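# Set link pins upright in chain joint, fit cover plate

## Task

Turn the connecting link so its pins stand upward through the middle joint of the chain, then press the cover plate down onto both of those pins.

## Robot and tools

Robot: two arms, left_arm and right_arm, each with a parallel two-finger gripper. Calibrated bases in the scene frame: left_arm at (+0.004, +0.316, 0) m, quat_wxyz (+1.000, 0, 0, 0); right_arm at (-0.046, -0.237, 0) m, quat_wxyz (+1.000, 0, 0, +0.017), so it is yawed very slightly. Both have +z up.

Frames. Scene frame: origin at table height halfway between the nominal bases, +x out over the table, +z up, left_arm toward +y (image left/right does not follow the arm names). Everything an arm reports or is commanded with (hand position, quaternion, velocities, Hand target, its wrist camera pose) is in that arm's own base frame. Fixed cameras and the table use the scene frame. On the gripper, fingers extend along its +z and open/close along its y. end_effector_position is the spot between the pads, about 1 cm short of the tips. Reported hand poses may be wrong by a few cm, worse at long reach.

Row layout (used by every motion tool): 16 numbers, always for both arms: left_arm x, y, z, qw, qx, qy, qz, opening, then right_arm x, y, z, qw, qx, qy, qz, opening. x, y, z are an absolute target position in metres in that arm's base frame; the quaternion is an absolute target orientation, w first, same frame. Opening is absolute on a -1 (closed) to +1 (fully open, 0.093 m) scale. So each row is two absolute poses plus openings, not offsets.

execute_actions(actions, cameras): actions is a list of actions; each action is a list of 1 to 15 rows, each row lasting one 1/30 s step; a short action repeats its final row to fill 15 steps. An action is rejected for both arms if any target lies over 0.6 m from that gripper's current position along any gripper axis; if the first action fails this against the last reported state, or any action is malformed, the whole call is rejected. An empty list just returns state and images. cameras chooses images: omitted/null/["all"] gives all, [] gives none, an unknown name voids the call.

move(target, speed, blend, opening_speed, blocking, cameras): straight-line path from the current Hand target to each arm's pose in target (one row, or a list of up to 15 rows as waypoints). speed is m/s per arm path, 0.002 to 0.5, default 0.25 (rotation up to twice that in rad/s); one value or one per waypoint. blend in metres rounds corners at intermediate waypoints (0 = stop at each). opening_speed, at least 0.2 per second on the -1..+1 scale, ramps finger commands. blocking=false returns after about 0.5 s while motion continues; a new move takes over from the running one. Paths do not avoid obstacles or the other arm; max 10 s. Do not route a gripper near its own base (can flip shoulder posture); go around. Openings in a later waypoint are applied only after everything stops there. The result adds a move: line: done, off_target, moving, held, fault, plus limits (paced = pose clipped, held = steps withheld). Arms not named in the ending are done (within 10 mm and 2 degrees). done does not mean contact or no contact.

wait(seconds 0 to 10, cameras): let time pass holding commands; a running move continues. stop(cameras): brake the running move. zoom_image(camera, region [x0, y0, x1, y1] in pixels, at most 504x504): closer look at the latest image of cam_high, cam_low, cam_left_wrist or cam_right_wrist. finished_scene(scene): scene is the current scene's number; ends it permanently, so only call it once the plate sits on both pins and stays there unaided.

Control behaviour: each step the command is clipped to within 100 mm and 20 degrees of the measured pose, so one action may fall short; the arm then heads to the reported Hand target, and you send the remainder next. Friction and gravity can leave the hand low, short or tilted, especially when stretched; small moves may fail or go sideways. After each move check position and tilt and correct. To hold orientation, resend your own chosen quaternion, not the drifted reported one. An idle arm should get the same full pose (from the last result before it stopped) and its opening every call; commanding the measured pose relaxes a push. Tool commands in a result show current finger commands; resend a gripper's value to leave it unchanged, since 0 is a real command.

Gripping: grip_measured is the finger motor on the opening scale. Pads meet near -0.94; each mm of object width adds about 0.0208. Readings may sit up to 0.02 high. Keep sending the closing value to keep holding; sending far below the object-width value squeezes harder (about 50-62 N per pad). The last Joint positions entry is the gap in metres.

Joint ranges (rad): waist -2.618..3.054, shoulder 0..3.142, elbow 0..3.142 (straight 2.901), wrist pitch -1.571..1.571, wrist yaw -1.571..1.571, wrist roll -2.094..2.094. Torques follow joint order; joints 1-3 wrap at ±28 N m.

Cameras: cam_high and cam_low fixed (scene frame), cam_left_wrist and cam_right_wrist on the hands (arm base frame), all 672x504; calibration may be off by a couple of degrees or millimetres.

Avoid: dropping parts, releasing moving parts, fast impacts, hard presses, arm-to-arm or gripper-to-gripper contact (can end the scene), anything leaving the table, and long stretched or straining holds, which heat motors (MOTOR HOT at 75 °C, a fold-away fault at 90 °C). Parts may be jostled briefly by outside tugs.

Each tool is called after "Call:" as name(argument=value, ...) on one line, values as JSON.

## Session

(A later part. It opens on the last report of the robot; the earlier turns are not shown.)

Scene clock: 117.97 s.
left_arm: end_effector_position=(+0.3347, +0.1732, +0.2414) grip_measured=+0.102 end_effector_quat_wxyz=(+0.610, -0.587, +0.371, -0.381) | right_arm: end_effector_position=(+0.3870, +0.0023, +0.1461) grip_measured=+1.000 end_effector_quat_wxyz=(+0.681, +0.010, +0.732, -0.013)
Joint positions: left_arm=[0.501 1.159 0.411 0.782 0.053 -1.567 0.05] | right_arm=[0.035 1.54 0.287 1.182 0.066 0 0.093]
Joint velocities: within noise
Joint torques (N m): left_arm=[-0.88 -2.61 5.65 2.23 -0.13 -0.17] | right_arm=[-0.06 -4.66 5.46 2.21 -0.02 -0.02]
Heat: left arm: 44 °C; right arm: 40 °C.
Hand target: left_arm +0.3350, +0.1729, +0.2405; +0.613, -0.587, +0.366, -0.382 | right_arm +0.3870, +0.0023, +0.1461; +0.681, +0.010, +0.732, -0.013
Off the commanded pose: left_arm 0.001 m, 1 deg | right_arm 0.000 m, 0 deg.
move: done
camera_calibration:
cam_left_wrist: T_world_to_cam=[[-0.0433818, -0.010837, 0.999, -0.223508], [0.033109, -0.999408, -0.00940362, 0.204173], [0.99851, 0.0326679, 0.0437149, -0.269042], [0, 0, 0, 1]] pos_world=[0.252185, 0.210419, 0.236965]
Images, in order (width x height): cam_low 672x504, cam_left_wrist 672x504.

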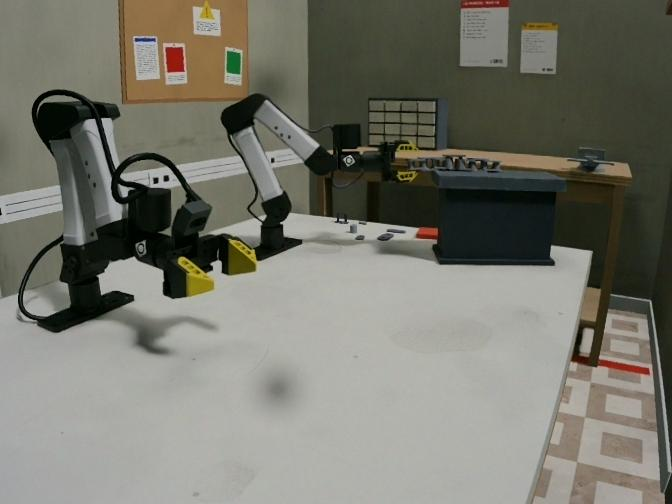

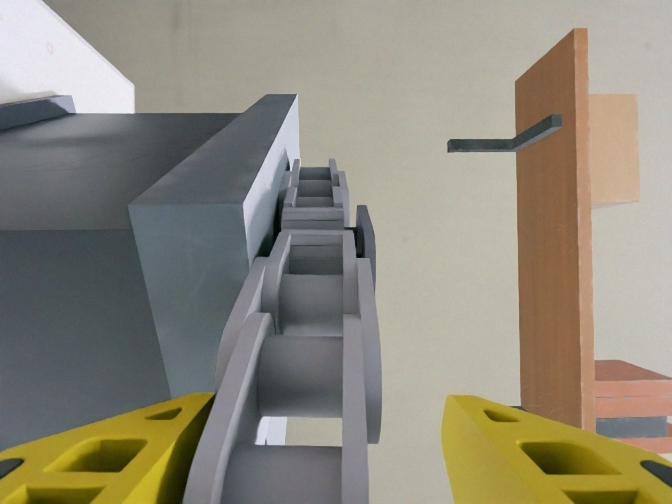

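Call:
move(target=[[0.335, 0.173, 0.234, 0.6, -0.6, 0.3742, -0.3742, 0.1, 0.3870, 0.0023, 0.1461, 0.681, 0.010, 0.732, -0.013, 1]], speed=0.06, cameras=["cam_low","cam_left_wrist"])

Call:
zoom_image(camera="cam_low", region=[370, 120, 520, 220])

Scene clock: 125.03 s.
left_arm: end_effector_position=(+0.3348, +0.1733, +0.2311) grip_measured=+0.102 end_effector_quat_wxyz=(+0.597, -0.600, +0.379, -0.374) | right_arm: end_effector_position=(+0.3870, +0.0023, +0.1461) grip_measured=+1.000 end_effector_quat_wxyz=(+0.681, +0.010, +0.732, -0.013)
Joint positions: left_arm=[0.501 1.159 0.411 0.739 0.053 -1.567 0.05] | right_arm=[0.035 1.54 0.287 1.182 0.066 0 0.093]
Joint velocities: within noise
Joint torques (N m): left_arm=[-0.91 -3.96 6.58 2.04 -0.14 -0.15] | right_arm=[-0.28 -4.46 5.41 2.18 0 -0.03]
Heat: left arm: 44 °C; right arm: 40 °C.
Hand target: left_arm +0.3350, +0.1729, +0.2340; +0.600, -0.600, +0.374, -0.374 | right_arm +0.3870, +0.0023, +0.1461; +0.681, +0.010, +0.732, -0.013
Off the commanded pose: left_arm 0.003 m, 1 deg | right_arm 0.000 m, 0 deg.
move: done
camera_calibration:
cam_left_wrist: T_world_to_cam=[[-0.0059238, 0.00968039, 0.999936, -0.229481], [0.0331177, -0.999403, 0.00987143, 0.199682], [0.999434, 0.0331741, 0.00559967, -0.260306], [0, 0, 0, 1]] pos_world=[0.252186, 0.210419, 0.228952]
Images, in order (width x height): cam_low 672x504, cam_left_wrist 672x504.

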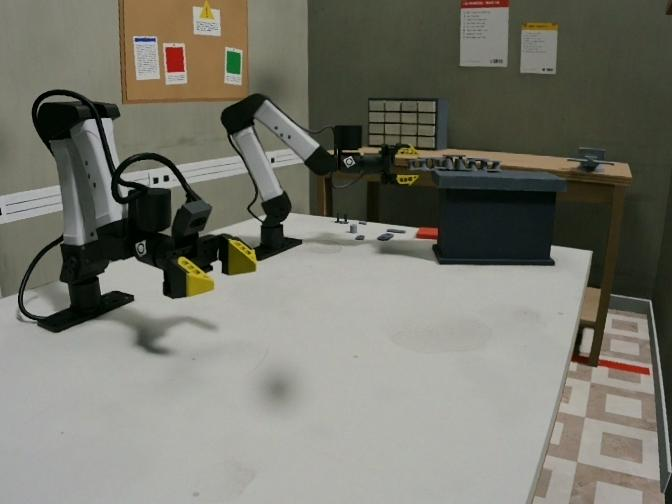

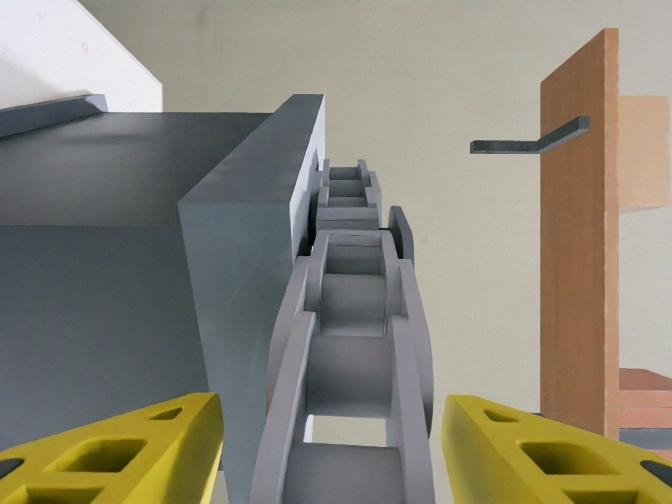

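Scaled by 3.360 from the camera's 672x504 image, which has a finer 960x720 frame.

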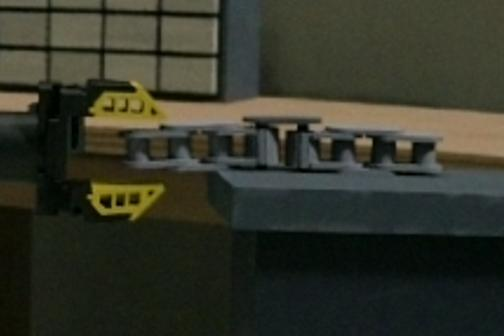

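Call:
move(target=[[0.335, 0.173, 0.234, 0.6, -0.6, 0.3742, -0.3742, -0.75, 0.3870, 0.0023, 0.1461, 0.681, 0.010, 0.732, -0.013, 1]], opening_speed=0.8, cameras=["cam_low","cam_left_wrist","cam_high"])

Call:
zoom_image(camera="cam_low", region=[370, 120, 520, 220])

Scene clock: 130.73 s.
left_arm: end_effector_position=(+0.3348, +0.1733, +0.2339) grip_measured=-0.369 end_effector_quat_wxyz=(+0.601, -0.597, +0.377, -0.376) | right_arm: end_effector_position=(+0.3870, +0.0023, +0.1461) grip_measured=+1.000 end_effector_quat_wxyz=(+0.681, +0.010, +0.732, -0.013)
Joint positions: left_arm=[0.501 1.159 0.411 0.751 0.053 -1.567 0.027] | right_arm=[0.035 1.54 0.287 1.182 0.066 0 0.093]
Joint velocities: within noise
Joint torques (N m): left_arm=[-0.88 -3.95 6.54 1.88 -0.14 -0.15] | right_arm=[-0.32 -4.71 5.3 2.23 0.01 -0.03]
Heat: left arm: 44 °C; right arm: 40 °C.
Hand target: left_arm +0.3350, +0.1729, +0.2340; +0.600, -0.600, +0.374, -0.374 | right_arm +0.3870, +0.0023, +0.1461; +0.681, +0.010, +0.732, -0.013
Off the commanded pose: left_arm 0.000 m, 1 deg | right_arm 0.000 m, 0 deg.
move: done
camera_calibration:
cam_left_wrist: T_world_to_cam=[[-0.0162946, 0.00399984, 0.999859, -0.227869], [0.033043, -0.999444, 0.00453667, 0.200936], [0.999321, 0.0331123, 0.0161534, -0.262746], [0, 0, 0, 1]] pos_world=[0.252216, 0.210435, 0.23117]
Images, in order (width x height): cam_high 672x504, cam_low 672x504, cam_left_wrist 672x504.

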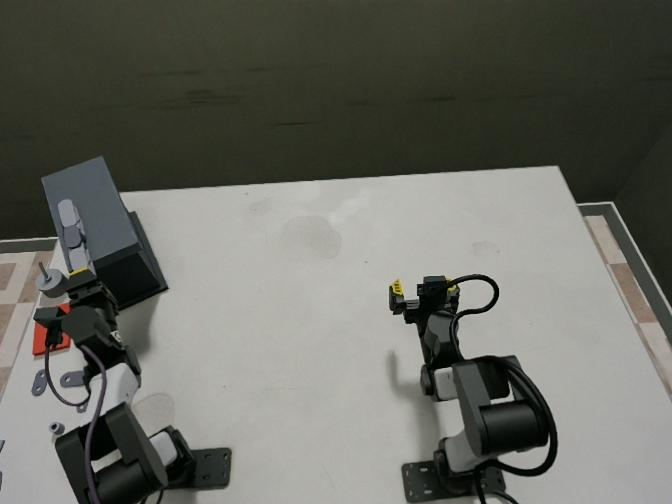

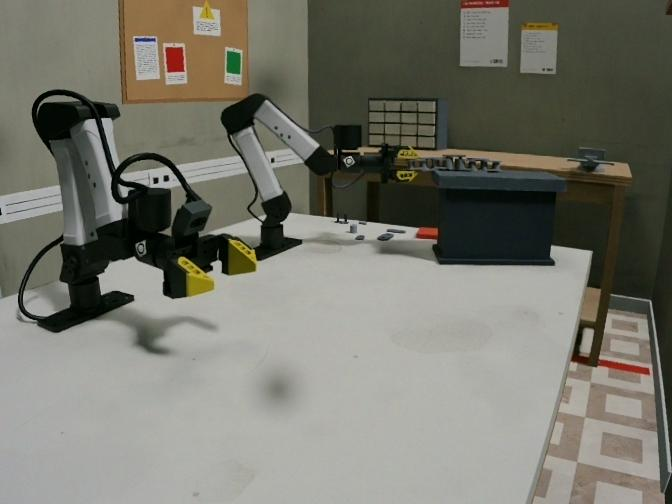

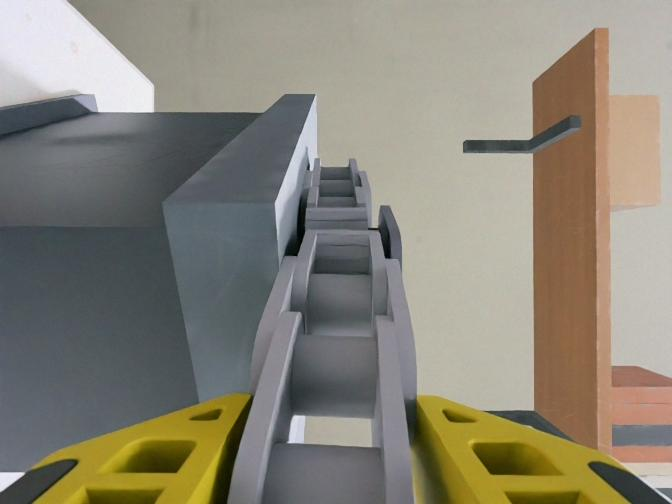

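Scaled by 3.360 from the camera's 672x504 image, which has a finer 960x720 frame.

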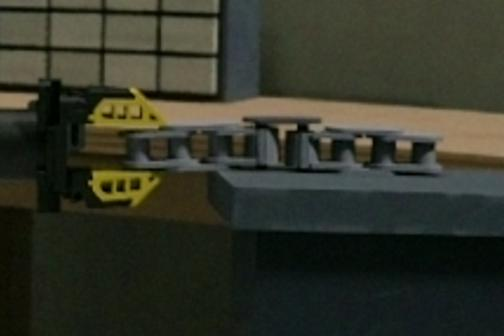

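Call:
move(target=[[0.335, 0.173, 0.242, 0.6, -0.6, 0.3742, -0.3742, -0.75, 0.3870, 0.0023, 0.1461, 0.681, 0.010, 0.732, -0.013, 1],[0.3396, 0.1636, 0.2475, 0.6764, -0.4828, 0.5168, -0.2062, -0.75, 0.3870, 0.0023, 0.1461, 0.681, 0.010, 0.732, -0.013, 1],[0.3447, 0.1530, 0.246, 0.7067, -0.3325, 0.6241, -0.0241, -0.75, 0.3870, 0.0023, 0.1461, 0.681, 0.010, 0.732, -0.013, 1],[0.3491, 0.1441, 0.2405, 0.6889, -0.1597, 0.6889, 0.1597, -0.75, 0.3870, 0.0023, 0.1461, 0.681, 0.010, 0.732, -0.013, 1]], speed=0.15, blend=[0, 0.005,0.005,0])

Call:
zoom_image(camera="cam_low", region=[370, 120, 520, 220])

Call:
zoom_image(camera="cam_high", region=[20, 140, 180, 320])

Scene clock: 157.57 s.
left_arm: end_effector_position=(+0.3458, +0.1447, +0.2274) grip_measured=-0.369 end_effector_quat_wxyz=(+0.673, -0.165, +0.704, +0.154) | right_arm: end_effector_position=(+0.3870, +0.0023, +0.1461) grip_measured=+1.000 end_effector_quat_wxyz=(+0.681, +0.010, +0.732, -0.013)
Joint positions: left_arm=[0.349 1.133 0.424 0.662 -0.105 -0.01 0.028] | right_arm=[0.035 1.54 0.287 1.182 0.066 0 0.093]
Joint velocities: within noise
Joint torques (N m): left_arm=[-1.09 -2.77 7.42 2.42 -0.11 -0.05] | right_arm=[-0.21 -4.52 5.75 2.2 0.04 0.04]
Heat: left arm: 43 °C; right arm: 41 °C.
Hand target: left_arm +0.3486, +0.1440, +0.2404; +0.688, -0.160, +0.689, +0.159 | right_arm +0.3870, +0.0023, +0.1461; +0.681, +0.010, +0.732, -0.013
Off the commanded pose: left_arm 0.014 m, 3 deg | right_arm 0.000 m, 0 deg.
move: off_target (left_arm)
camera_calibration:
cam_left_wrist: T_world_to_cam=[[0.431534, -0.901875, 0.0199971, -0.0220131], [-0.394043, -0.208392, -0.895155, 0.40985], [0.811485, 0.37841, -0.445306, -0.152698], [0, 0, 0, 1]] pos_world=[0.29491, 0.123339, 0.299322]
cam_right_wrist: T_world_to_cam=[[-0.045857, -0.998945, 0.00257864, 0.0196591], [-0.496914, 0.0205716, -0.867556, 0.356285], [0.866587, -0.0410648, -0.497333, -0.181183], [0, 0, 0, 1]] pos_world=[0.334955, 0.00486878, 0.218938]

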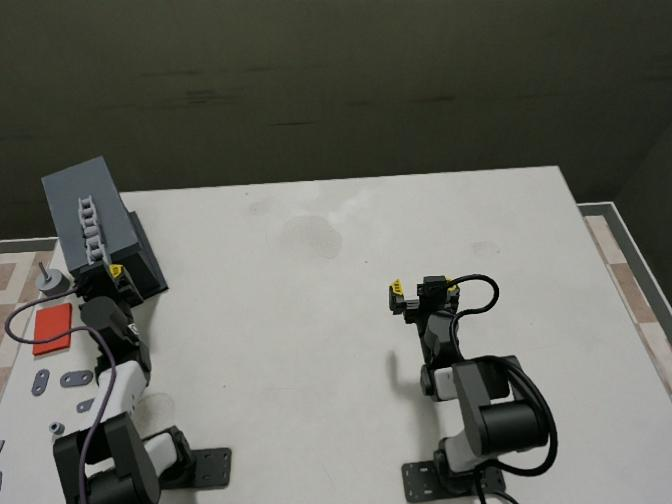

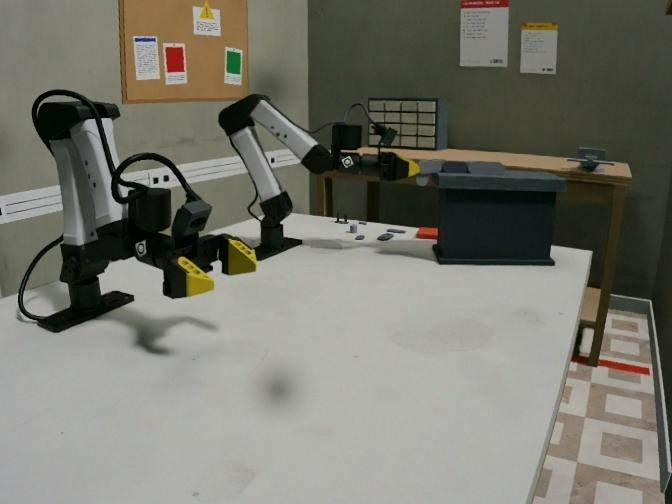

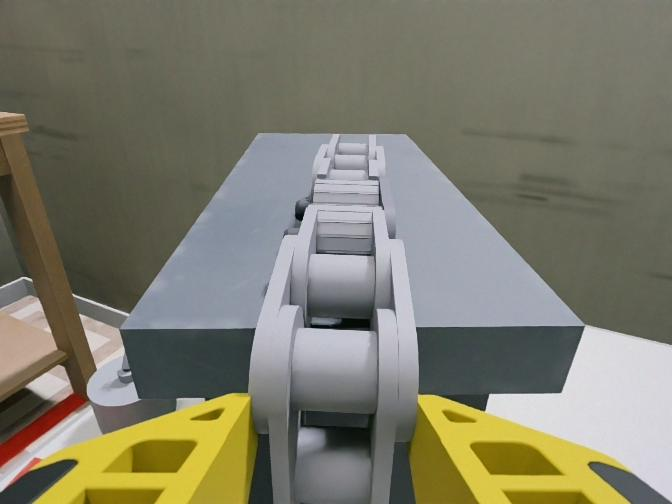

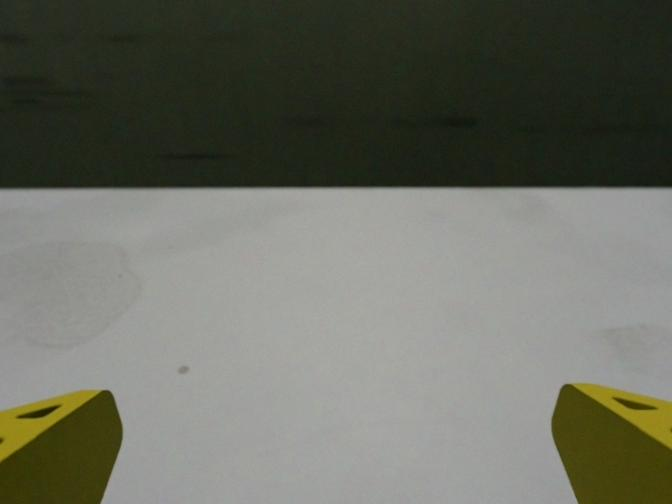

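Scaled by 3.360 from the camera's 672x504 image, which has a finer 960x720 frame.

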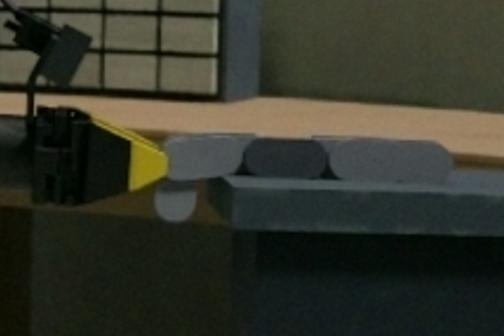

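Scaled by 2.800 from the camera's 672x504 image, which has a finer 960x720 frame.

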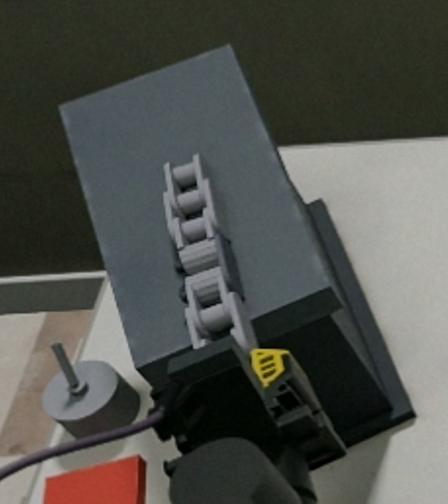

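Call:
move(target=[[0.3534, 0.1353, 0.2525, 0.6241, 0.0241, 0.7067, 0.3325, -0.75, 0.3870, 0.0023, 0.1461, 0.681, 0.010, 0.732, -0.013, 1],[0.3586, 0.1246, 0.2545, 0.5168, 0.2062, 0.6764, 0.4828, -0.75, 0.3870, 0.0023, 0.1461, 0.681, 0.010, 0.732, -0.013, 1]], speed=0.15, blend=[0.005,0])

Call:
zoom_image(camera="cam_low", region=[370, 120, 520, 220])

Call:
zoom_image(camera="cam_high", region=[20, 140, 180, 320])

Scene clock: 169.40 s.
left_arm: end_effector_position=(+0.3532, +0.1299, +0.2381) grip_measured=-0.369 end_effector_quat_wxyz=(+0.504, +0.201, +0.689, +0.481) | right_arm: end_effector_position=(+0.3870, +0.0023, +0.1461) grip_measured=+1.000 end_effector_quat_wxyz=(+0.681, +0.010, +0.732, -0.013)
Joint positions: left_arm=[0.252 1.133 0.454 0.649 -0.226 1.038 0.027] | right_arm=[0.035 1.54 0.287 1.182 0.066 0 0.093]
Joint velocities: within noise
Joint torques (N m): left_arm=[-1.48 -4.42 9.31 1.87 0.09 -0.14] | right_arm=[-0.18 -4.74 5.5 2.23 0.05 0.01]
Heat: left arm: 44 °C; right arm: 41 °C.
Hand target: left_arm +0.3579, +0.1244, +0.2545; +0.517, +0.206, +0.676, +0.483 | right_arm +0.3870, +0.0023, +0.1461; +0.681, +0.010, +0.732, -0.013
Off the commanded pose: left_arm 0.018 m, 2 deg | right_arm 0.000 m, 0 deg.
move: off_target (left_arm)
camera_calibration:
cam_left_wrist: T_world_to_cam=[[0.206338, -0.472692, -0.85673, 0.193781], [-0.732048, 0.506395, -0.455707, 0.341205], [0.649253, 0.721198, -0.241545, -0.184118], [0, 0, 0, 1]] pos_world=[0.329333, 0.0515997, 0.277036]
cam_right_wrist: T_world_to_cam=[[-0.045857, -0.998945, 0.00257864, 0.0196591], [-0.496914, 0.0205716, -0.867556, 0.356285], [0.866587, -0.0410648, -0.497333, -0.181183], [0, 0, 0, 1]] pos_world=[0.334955, 0.00486878, 0.218938]

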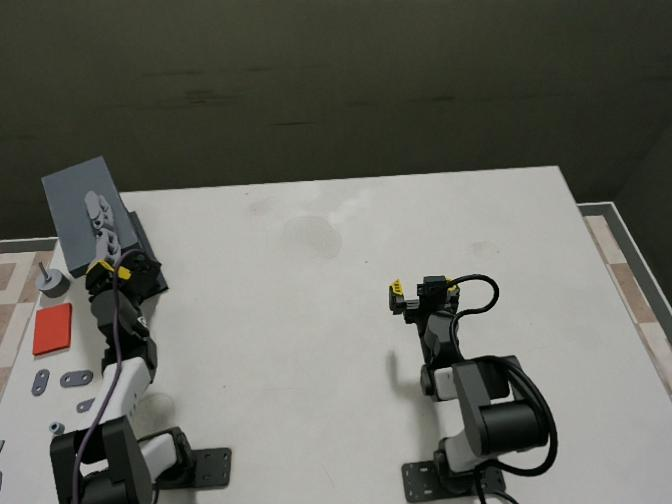

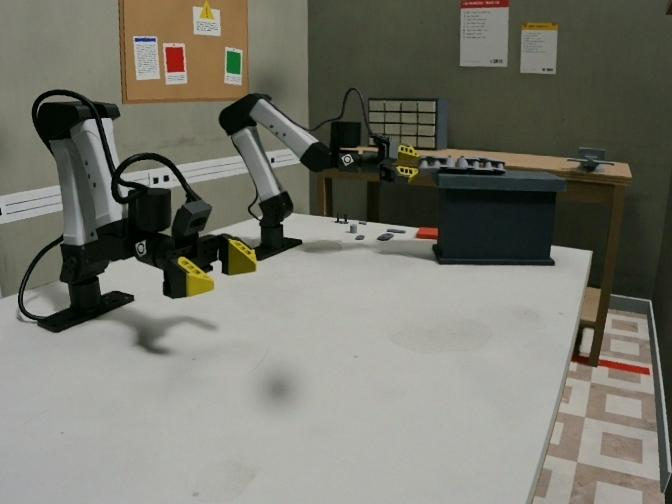

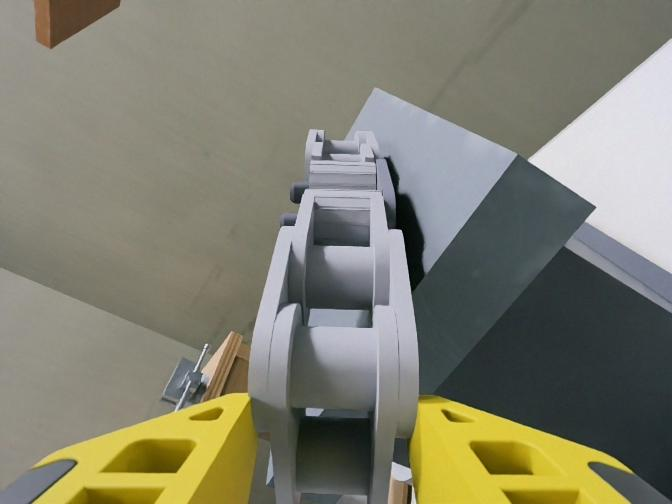

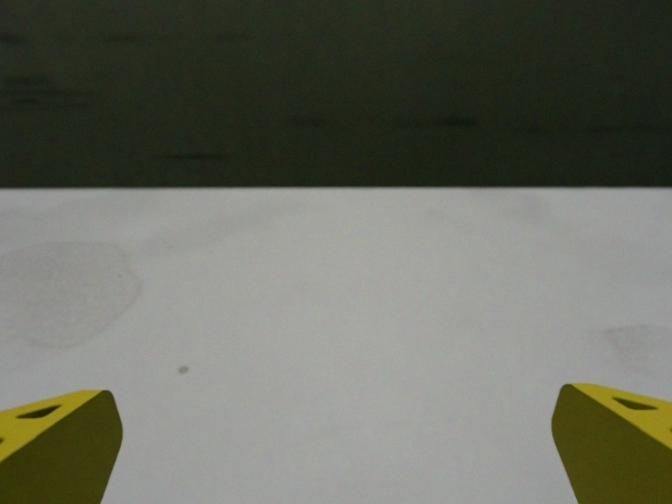

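Scaled by 3.360 from the camera's 672x504 image, which has a finer 960x720 frame.

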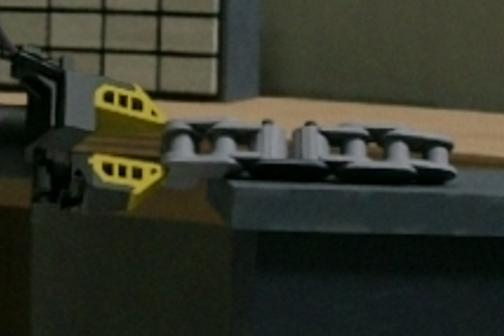

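Scaled by 2.800 from the camera's 672x504 image, which has a finer 960x720 frame.

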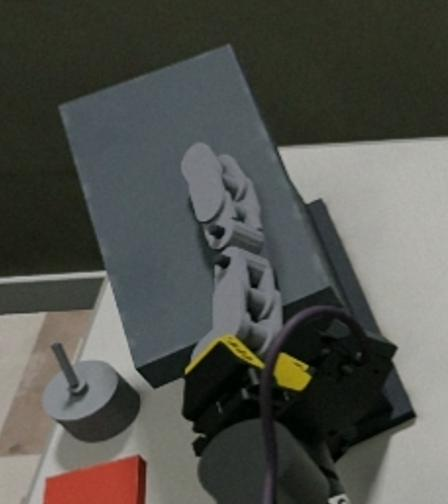

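Call:
move(target=[[0.3605, 0.121, 0.2540, 0.4493, 0.2927, 0.6437, 0.5461, -0.75, 0.3870, 0.0023, 0.1461, 0.681, 0.010, 0.732, -0.013, 1],[0.3621, 0.1185, 0.2520, 0.3742, 0.3742, 0.6, 0.6, -0.75, 0.3870, 0.0023, 0.1461, 0.681, 0.010, 0.732, -0.013, 1]], speed=0.15, blend=[0.005,0])

Call:
zoom_image(camera="cam_low", region=[370, 120, 520, 220])

Call:
zoom_image(camera="cam_high", region=[20, 140, 180, 320])

Scene clock: 178.77 s.
left_arm: end_effector_position=(+0.3567, +0.1194, +0.2387) grip_measured=-0.369 end_effector_quat_wxyz=(+0.371, +0.377, +0.610, +0.590) | right_arm: end_effector_position=(+0.3870, +0.0023, +0.1461) grip_measured=+1.000 end_effector_quat_wxyz=(+0.681, +0.010, +0.732, -0.013)
Joint positions: left_arm=[0.216 1.133 0.455 0.649 -0.24 1.555 0.027] | right_arm=[0.035 1.54 0.287 1.182 0.066 0 0.093]
Joint velocities: within noise
Joint torques (N m): left_arm=[-1.05 -2.74 9.06 2.04 -0.09 -0.07] | right_arm=[-0.2 -4.81 5.5 2.26 -0.03 -0.02]
Heat: left arm: 44 °C; right arm: 41 °C.
Hand target: left_arm +0.3615, +0.1183, +0.2519; +0.374, +0.374, +0.600, +0.600 | right_arm +0.3870, +0.0023, +0.1461; +0.681, +0.010, +0.732, -0.013
Off the commanded pose: left_arm 0.014 m, 2 deg | right_arm 0.000 m, 0 deg.
move: off_target (left_arm)
camera_calibration:
cam_left_wrist: T_world_to_cam=[[-0.0231471, -0.037174, -0.999041, 0.252408], [-0.76577, 0.643085, -0.00618658, 0.237761], [0.642698, 0.764892, -0.0433522, -0.228852], [0, 0, 0, 1]] pos_world=[0.334995, 0.0315301, 0.243715]
cam_right_wrist: T_world_to_cam=[[-0.045857, -0.998945, 0.00257864, 0.0196591], [-0.496914, 0.0205716, -0.867556, 0.356285], [0.866587, -0.0410648, -0.497333, -0.181183], [0, 0, 0, 1]] pos_world=[0.334955, 0.00486878, 0.218938]

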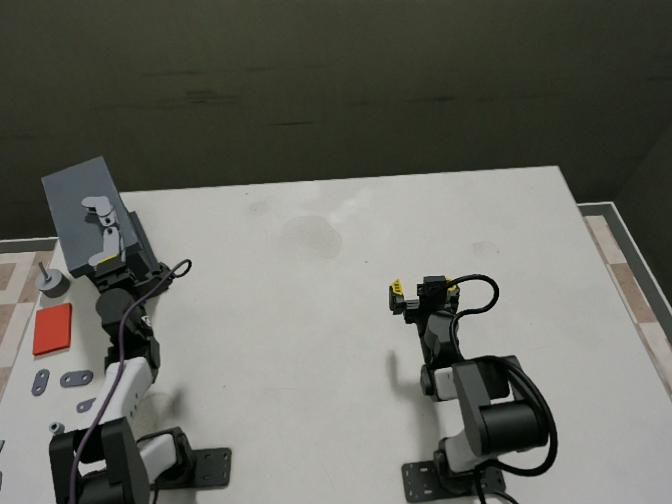

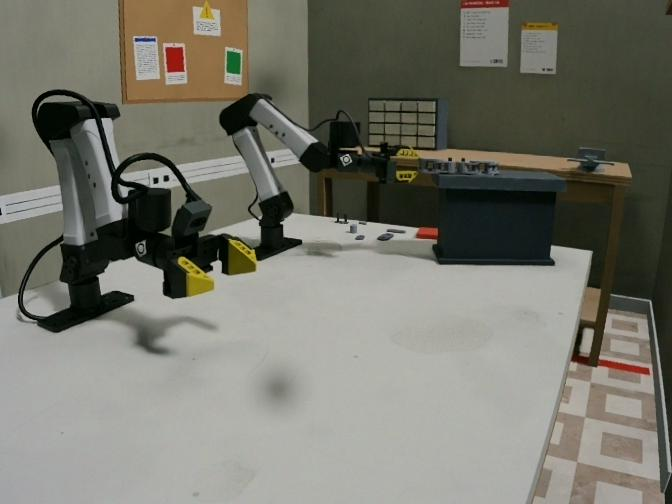

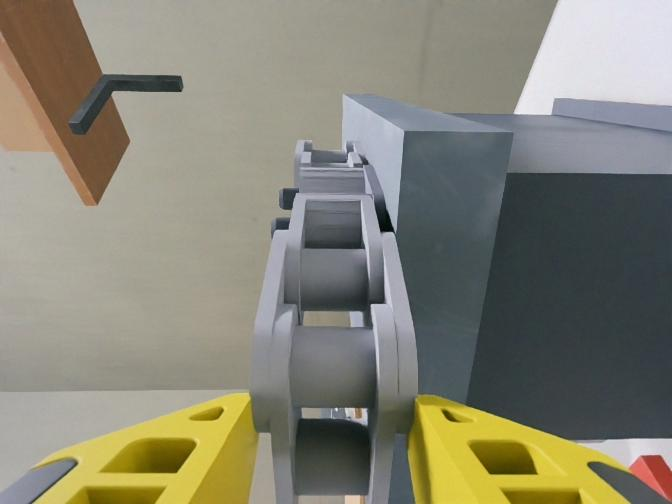

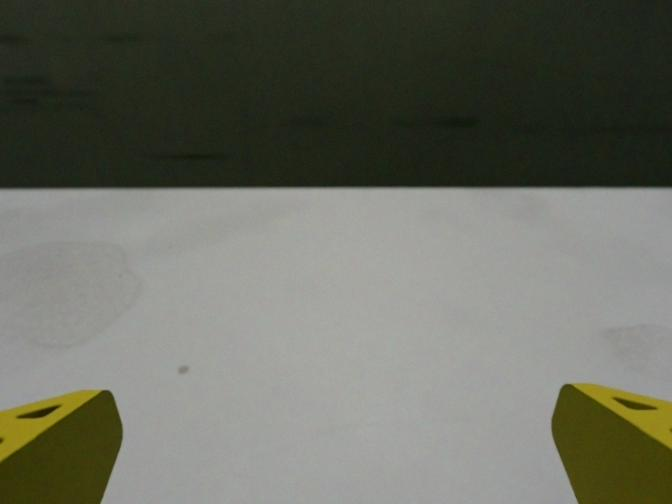

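Scaled by 3.360 from the camera's 672x504 image, which has a finer 960x720 frame.

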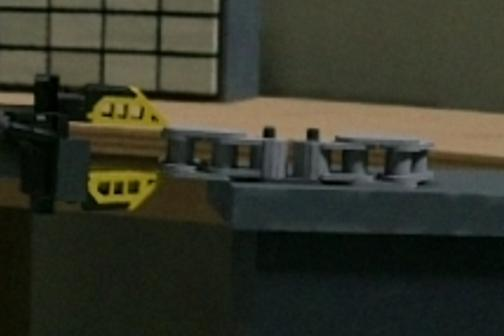

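Scaled by 2.800 from the camera's 672x504 image, which has a finer 960x720 frame.

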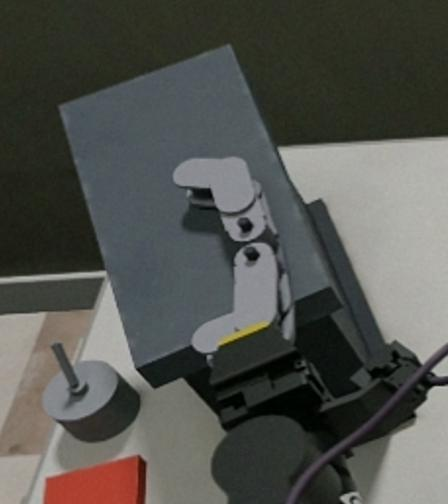

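Call:
move(target=[[0.3605, 0.119, 0.2450, 0.3742, 0.3742, 0.6, 0.6, -0.75, 0.3870, 0.0023, 0.1461, 0.681, 0.010, 0.732, -0.013, 1]], speed=0.05, cameras=["cam_low","cam_left_wrist"])

Call:
zoom_image(camera="cam_low", region=[370, 120, 520, 220])

Scene clock: 184.53 s.
left_arm: end_effector_position=(+0.3580, +0.1196, +0.2387) grip_measured=-0.369 end_effector_quat_wxyz=(+0.372, +0.376, +0.609, +0.591) | right_arm: end_effector_position=(+0.3870, +0.0023, +0.1461) grip_measured=+1.000 end_effector_quat_wxyz=(+0.681, +0.010, +0.732, -0.013)
Joint positions: left_arm=[0.216 1.143 0.455 0.663 -0.24 1.556 0.027] | right_arm=[0.035 1.54 0.287 1.182 0.066 0 0.093]
Joint velocities: within noise
Joint torques (N m): left_arm=[-0.65 -2.55 7.08 2.25 -0.04 -0.06] | right_arm=[-0.35 -4.59 5.55 2.2 -0.01 -0.04]
Heat: left arm: 44 °C; right arm: 41 °C.
Hand target: left_arm +0.3603, +0.1190, +0.2449; +0.374, +0.374, +0.600, +0.600 | right_arm +0.3870, +0.0023, +0.1461; +0.681, +0.010, +0.732, -0.013
Off the commanded pose: left_arm 0.007 m, 1 deg | right_arm 0.000 m, 0 deg.
move: done
camera_calibration:
cam_left_wrist: T_world_to_cam=[[-0.0191848, -0.0351664, -0.999197, 0.250839], [-0.765723, 0.643122, -0.00793243, 0.238909], [0.642884, 0.764956, -0.0392659, -0.230878], [0, 0, 0, 1]] pos_world=[0.336178, 0.0317855, 0.243467]
Images, in order (width x height): cam_low 672x504, cam_left_wrist 672x504.

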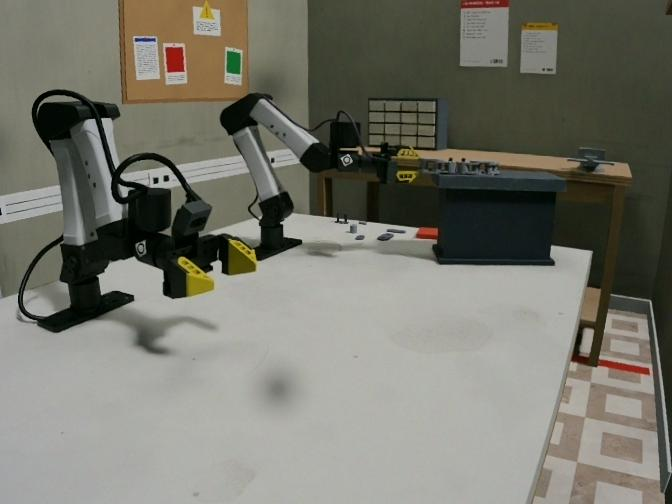

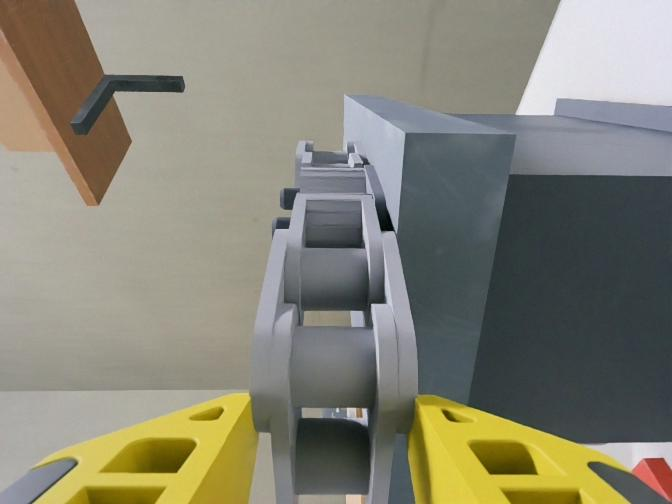

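Scaled by 3.360 from the camera's 672x504 image, which has a finer 960x720 frame.

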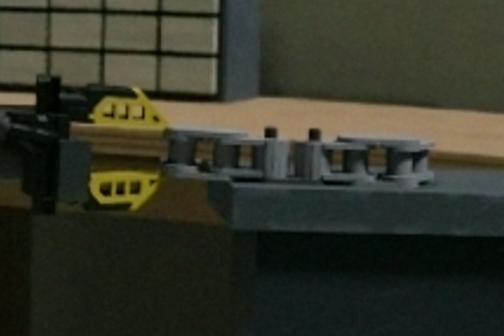

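Call:
move(target=[[0.3595, 0.119, 0.2395, 0.3742, 0.3742, 0.6, 0.6, -0.75, 0.3870, 0.0023, 0.1461, 0.681, 0.010, 0.732, -0.013, 1]], speed=0.05, cameras=["cam_low"])

Call:
zoom_image(camera="cam_low", region=[370, 120, 520, 220])

Scene clock: 190.03 s.
left_arm: end_effector_position=(+0.3588, +0.1198, +0.2382) grip_measured=-0.369 end_effector_quat_wxyz=(+0.374, +0.374, +0.607, +0.594) | right_arm: end_effector_position=(+0.3870, +0.0023, +0.1461) grip_measured=+1.000 end_effector_quat_wxyz=(+0.681, +0.010, +0.732, -0.013)
Joint positions: left_arm=[0.216 1.154 0.45 0.688 -0.24 1.558 0.027] | right_arm=[0.035 1.54 0.287 1.182 0.066 0 0.093]
Joint velocities: within noise
Joint torques (N m): left_arm=[-0.53 -2.81 5.96 2.31 -0.03 -0.08] | right_arm=[-0.28 -4.78 5.39 2.22 -0.02 0.01]
Heat: left arm: 45 °C; right arm: 42 °C.
Hand target: left_arm +0.3594, +0.1190, +0.2394; +0.374, +0.374, +0.600, +0.600 | right_arm +0.3870, +0.0023, +0.1461; +0.681, +0.010, +0.732, -0.013
Off the commanded pose: left_arm 0.002 m, 1 deg | right_arm 0.000 m, 0 deg.
move: done
Images, in order (width x height): cam_low 672x504.

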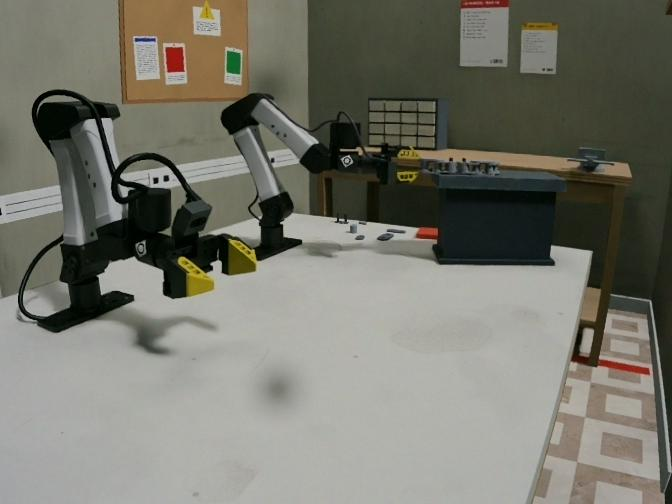

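Scaled by 3.360 from the camera's 672x504 image, which has a finer 960x720 frame.

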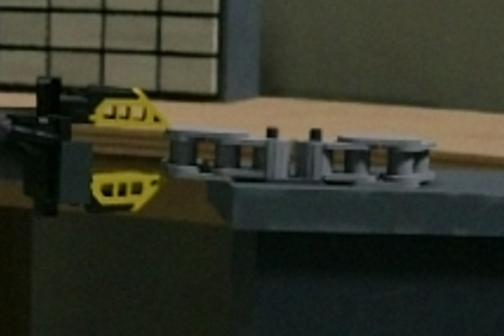

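Call:
move(target=[[0.3595, 0.119, 0.2370, 0.3742, 0.3742, 0.6, 0.6, 0.5, 0.3870, 0.0023, 0.1461, 0.681, 0.010, 0.732, -0.013, 1]], opening_speed=0.7, cameras=["cam_low","cam_left_wrist"])

Call:
zoom_image(camera="cam_low", region=[370, 120, 520, 220])

Scene clock: 199.83 s.
left_arm: end_effector_position=(+0.3592, +0.1199, +0.2364) grip_measured=+0.498 end_effector_quat_wxyz=(+0.373, +0.375, +0.605, +0.596) | right_arm: end_effector_position=(+0.3870, +0.0023, +0.1461) grip_measured=+1.000 end_effector_quat_wxyz=(+0.681, +0.010, +0.732, -0.013)
Joint positions: left_arm=[0.216 1.163 0.442 0.708 -0.24 1.562 0.069] | right_arm=[0.035 1.54 0.287 1.182 0.066 0 0.093]
Joint velocities: within noise
Joint torques (N m): left_arm=[-0.54 -3.04 5.86 2.24 -0.03 -0.14] | right_arm=[-0.32 -4.85 5.48 2.22 0.02 0.01]
Heat: left arm: 45 °C; right arm: 42 °C.
Hand target: left_arm +0.3594, +0.1190, +0.2369; +0.374, +0.374, +0.600, +0.600 | right_arm +0.3870, +0.0023, +0.1461; +0.681, +0.010, +0.732, -0.013
Off the commanded pose: left_arm 0.001 m, 1 deg | right_arm 0.000 m, 0 deg.
move: done
camera_calibration:
cam_left_wrist: T_world_to_cam=[[-0.00996055, -0.0270738, -0.999584, 0.244347], [-0.765571, 0.643277, -0.00979454, 0.240007], [0.643274, 0.765155, -0.0271343, -0.234975], [0, 0, 0, 1]] pos_world=[0.33733, 0.0320167, 0.24022]
Images, in order (width x height): cam_low 672x504, cam_left_wrist 672x504.

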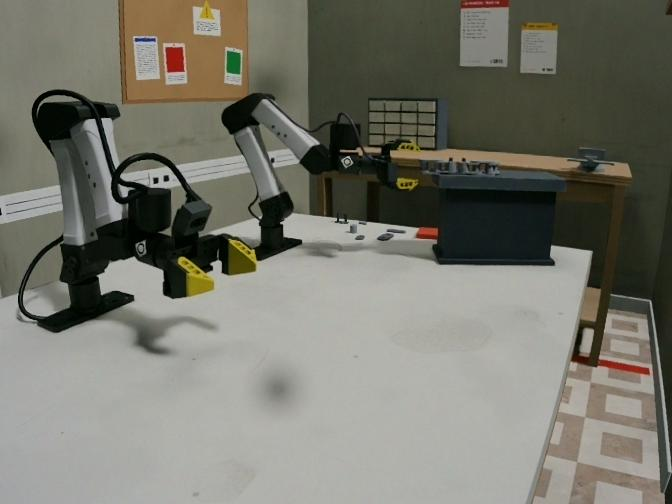

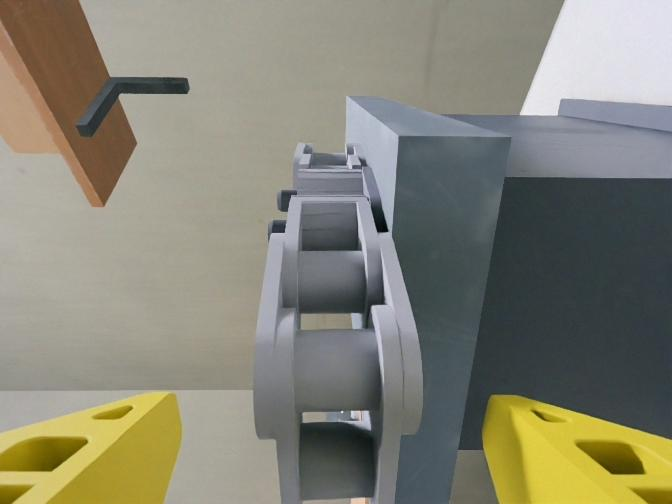

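Scaled by 3.360 from the camera's 672x504 image, which has a finer 960x720 frame.

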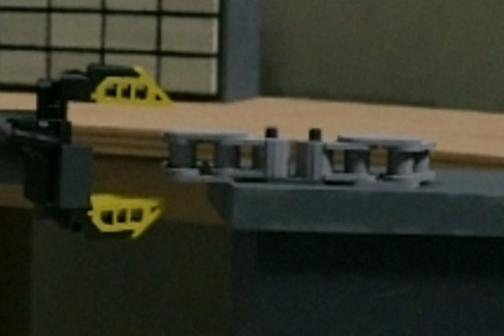

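Call:
move(target=[[0.322, 0.102, 0.2400, 0.3742, 0.3742, 0.6, 0.6, 0.5, 0.3870, 0.0023, 0.1461, 0.681, 0.010, 0.732, -0.013, 1],[0.28, 0.12, 0.32, 0.6, -0.15, 0.78, 0.1, 0.5, 0.3870, 0.0023, 0.1461, 0.681, 0.010, 0.732, -0.013, 1],[0.19, 0.33, 0.22, 0.2587, -0.0303, 0.9654, 0.0081, 0.2, 0.3870, 0.0023, 0.1461, 0.681, 0.010, 0.732, -0.013, 1],[0.19, 0.35, 0.10, 0.2587, -0.0303, 0.9654, 0.0081, 0.2, 0.3870, 0.0023, 0.1461, 0.681, 0.010, 0.732, -0.013, 1]], speed=[0.1,0.2,0.25,0.2], blend=[0.01,0.04,0.04,0])

Call:
zoom_image(camera="cam_low", region=[370, 120, 520, 220])

Scene clock: 240.13 s.
left_arm: end_effector_position=(+0.1928, +0.3461, +0.1037) grip_measured=+0.202 end_effector_quat_wxyz=(+0.261, -0.031, +0.965, +0.002) | right_arm: end_effector_position=(+0.3870, +0.0023, +0.1461) grip_measured=+1.000 end_effector_quat_wxyz=(+0.681, +0.010, +0.732, -0.013)
Joint positions: left_arm=[1.266 1.865 1.447 -0.957 0.494 1.151 0.055] | right_arm=[0.035 1.54 0.287 1.182 0.066 0 0.093]
Joint velocities: within noise
Joint torques (N m): left_arm=[0.57 -8.87 5.37 0.82 0.27 -0.07] | right_arm=[-0.31 -4.57 5.35 2.28 -0.03 0.01]
Heat: left arm: 45 °C; right arm: 43 °C.
Hand target: left_arm +0.1899, +0.3499, +0.1001; +0.259, -0.030, +0.965, +0.008 | right_arm +0.3870, +0.0023, +0.1461; +0.681, +0.010, +0.732, -0.013
Off the commanded pose: left_arm 0.006 m, 1 deg | right_arm 0.000 m, 0 deg.
move: done; blend cut to 0 m at target 3
camera_calibration:
cam_left_wrist: T_world_to_cam=[[0.0696138, -0.997215, 0.0267718, 0.330171], [-0.991015, -0.0722036, -0.112588, 0.267551], [0.114208, -0.0186935, -0.993281, 0.16881], [0, 0, 0, 1]] pos_world=[0.222884, 0.351725, 0.188959]
cam_right_wrist: T_world_to_cam=[[-0.045857, -0.998945, 0.00257864, 0.0196591], [-0.496914, 0.0205716, -0.867556, 0.356285], [0.866587, -0.0410648, -0.497333, -0.181183], [0, 0, 0, 1]] pos_world=[0.334955, 0.00486878, 0.218938]

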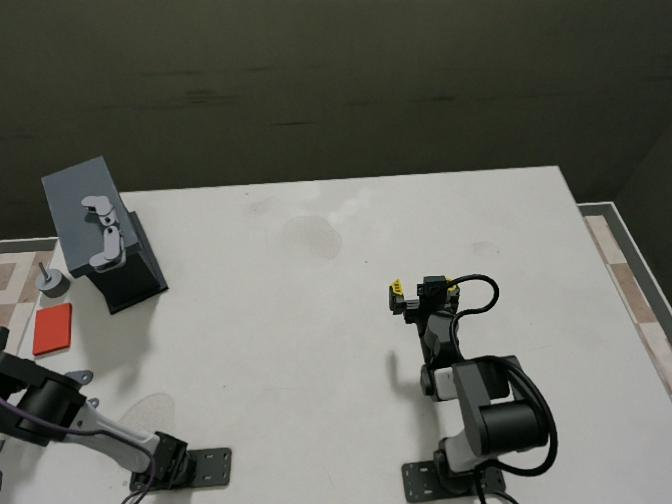

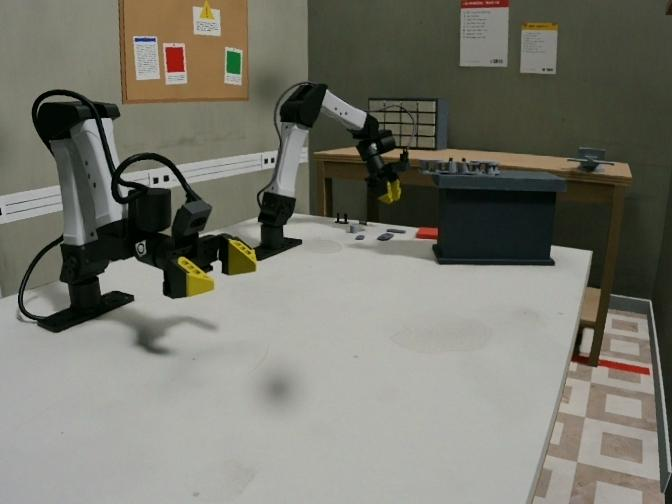

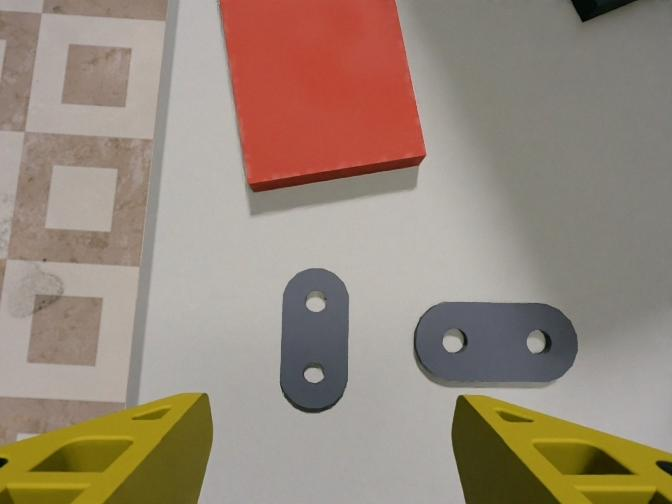

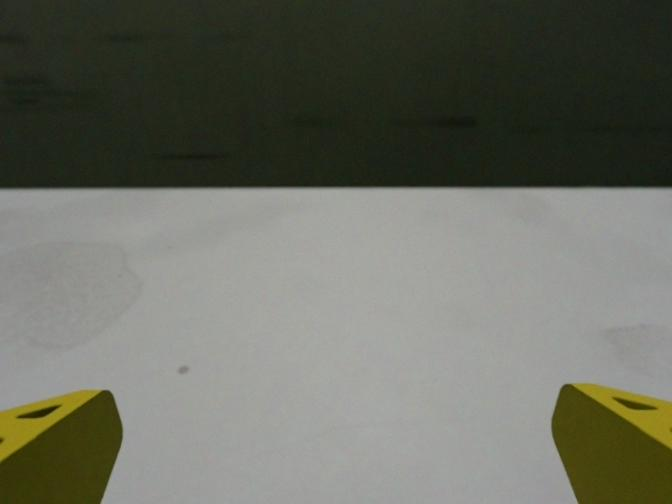

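Scaled by 3.360 from the camera's 672x504 image, which has a finer 960x720 frame.

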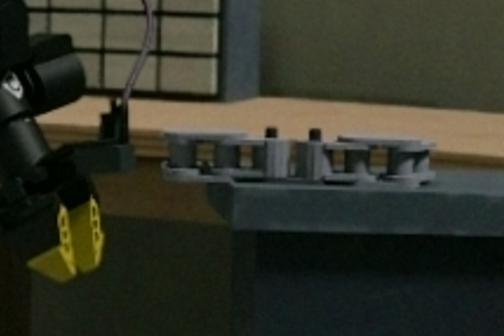

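Call:
move(target=[[0.209, 0.3545, 0.04, 0.2587, -0.0228, 0.9657, 0.0061, 0.0, 0.3870, 0.0023, 0.1461, 0.681, 0.010, 0.732, -0.013, 1]], speed=0.12, cameras=["cam_low","cam_left_wrist"])

Call:
zoom_image(camera="cam_low", region=[330, 150, 450, 260])

Scene clock: 253.70 s.
left_arm: end_effector_position=(+0.2081, +0.3537, +0.0454) grip_measured=+0.002 end_effector_quat_wxyz=(+0.264, -0.020, +0.964, +0.005) | right_arm: end_effector_position=(+0.3870, +0.0023, +0.1461) grip_measured=+1.000 end_effector_quat_wxyz=(+0.681, +0.010, +0.732, -0.013)
Joint positions: left_arm=[1.234 1.965 1.341 -0.732 0.493 1.138 0.045] | right_arm=[0.035 1.54 0.287 1.182 0.066 0 0.093]
Joint velocities: within noise
Joint torques (N m): left_arm=[-0.73 -9.16 5.14 0.85 0.23 -0.29] | right_arm=[-0.1 -4.68 5.41 2.22 0.03 -0.05]
Heat: left arm: 42 °C; right arm: 43 °C.
Hand target: left_arm +0.2089, +0.3544, +0.0401; +0.259, -0.023, +0.966, +0.006 | right_arm +0.3870, +0.0023, +0.1461; +0.681, +0.010, +0.732, -0.013
Off the commanded pose: left_arm 0.006 m, 1 deg | right_arm 0.000 m, 0 deg.
move: done
camera_calibration:
cam_left_wrist: T_world_to_cam=[[0.0497703, -0.998636, 0.015785, 0.34335], [-0.991703, -0.0512879, -0.117872, 0.269698], [0.118521, -0.0097875, -0.992903, 0.105287], [0, 0, 0, 1]] pos_world=[0.237893, 0.357744, 0.13091]
Images, in order (width x height): cam_low 672x504, cam_left_wrist 672x504.

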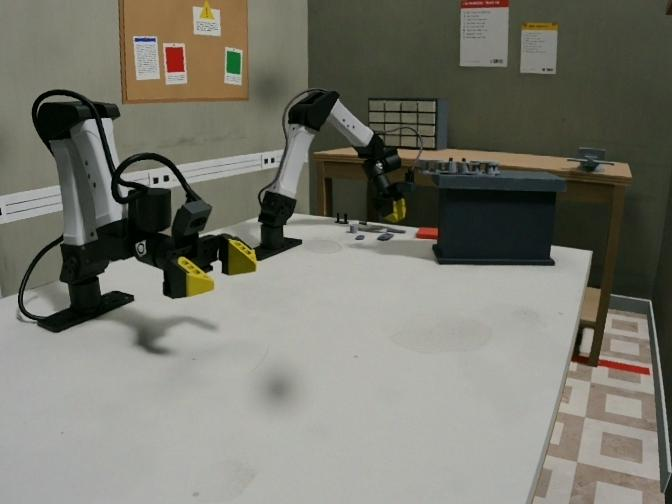

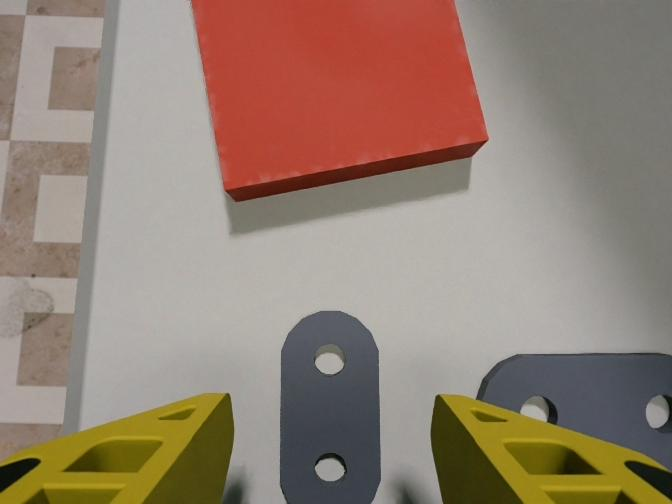

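Scaled by 4.200 from the camera's 672x504 image, which has a finer 960x720 frame.

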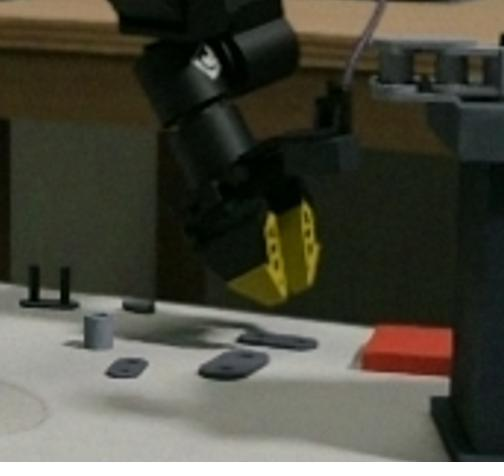

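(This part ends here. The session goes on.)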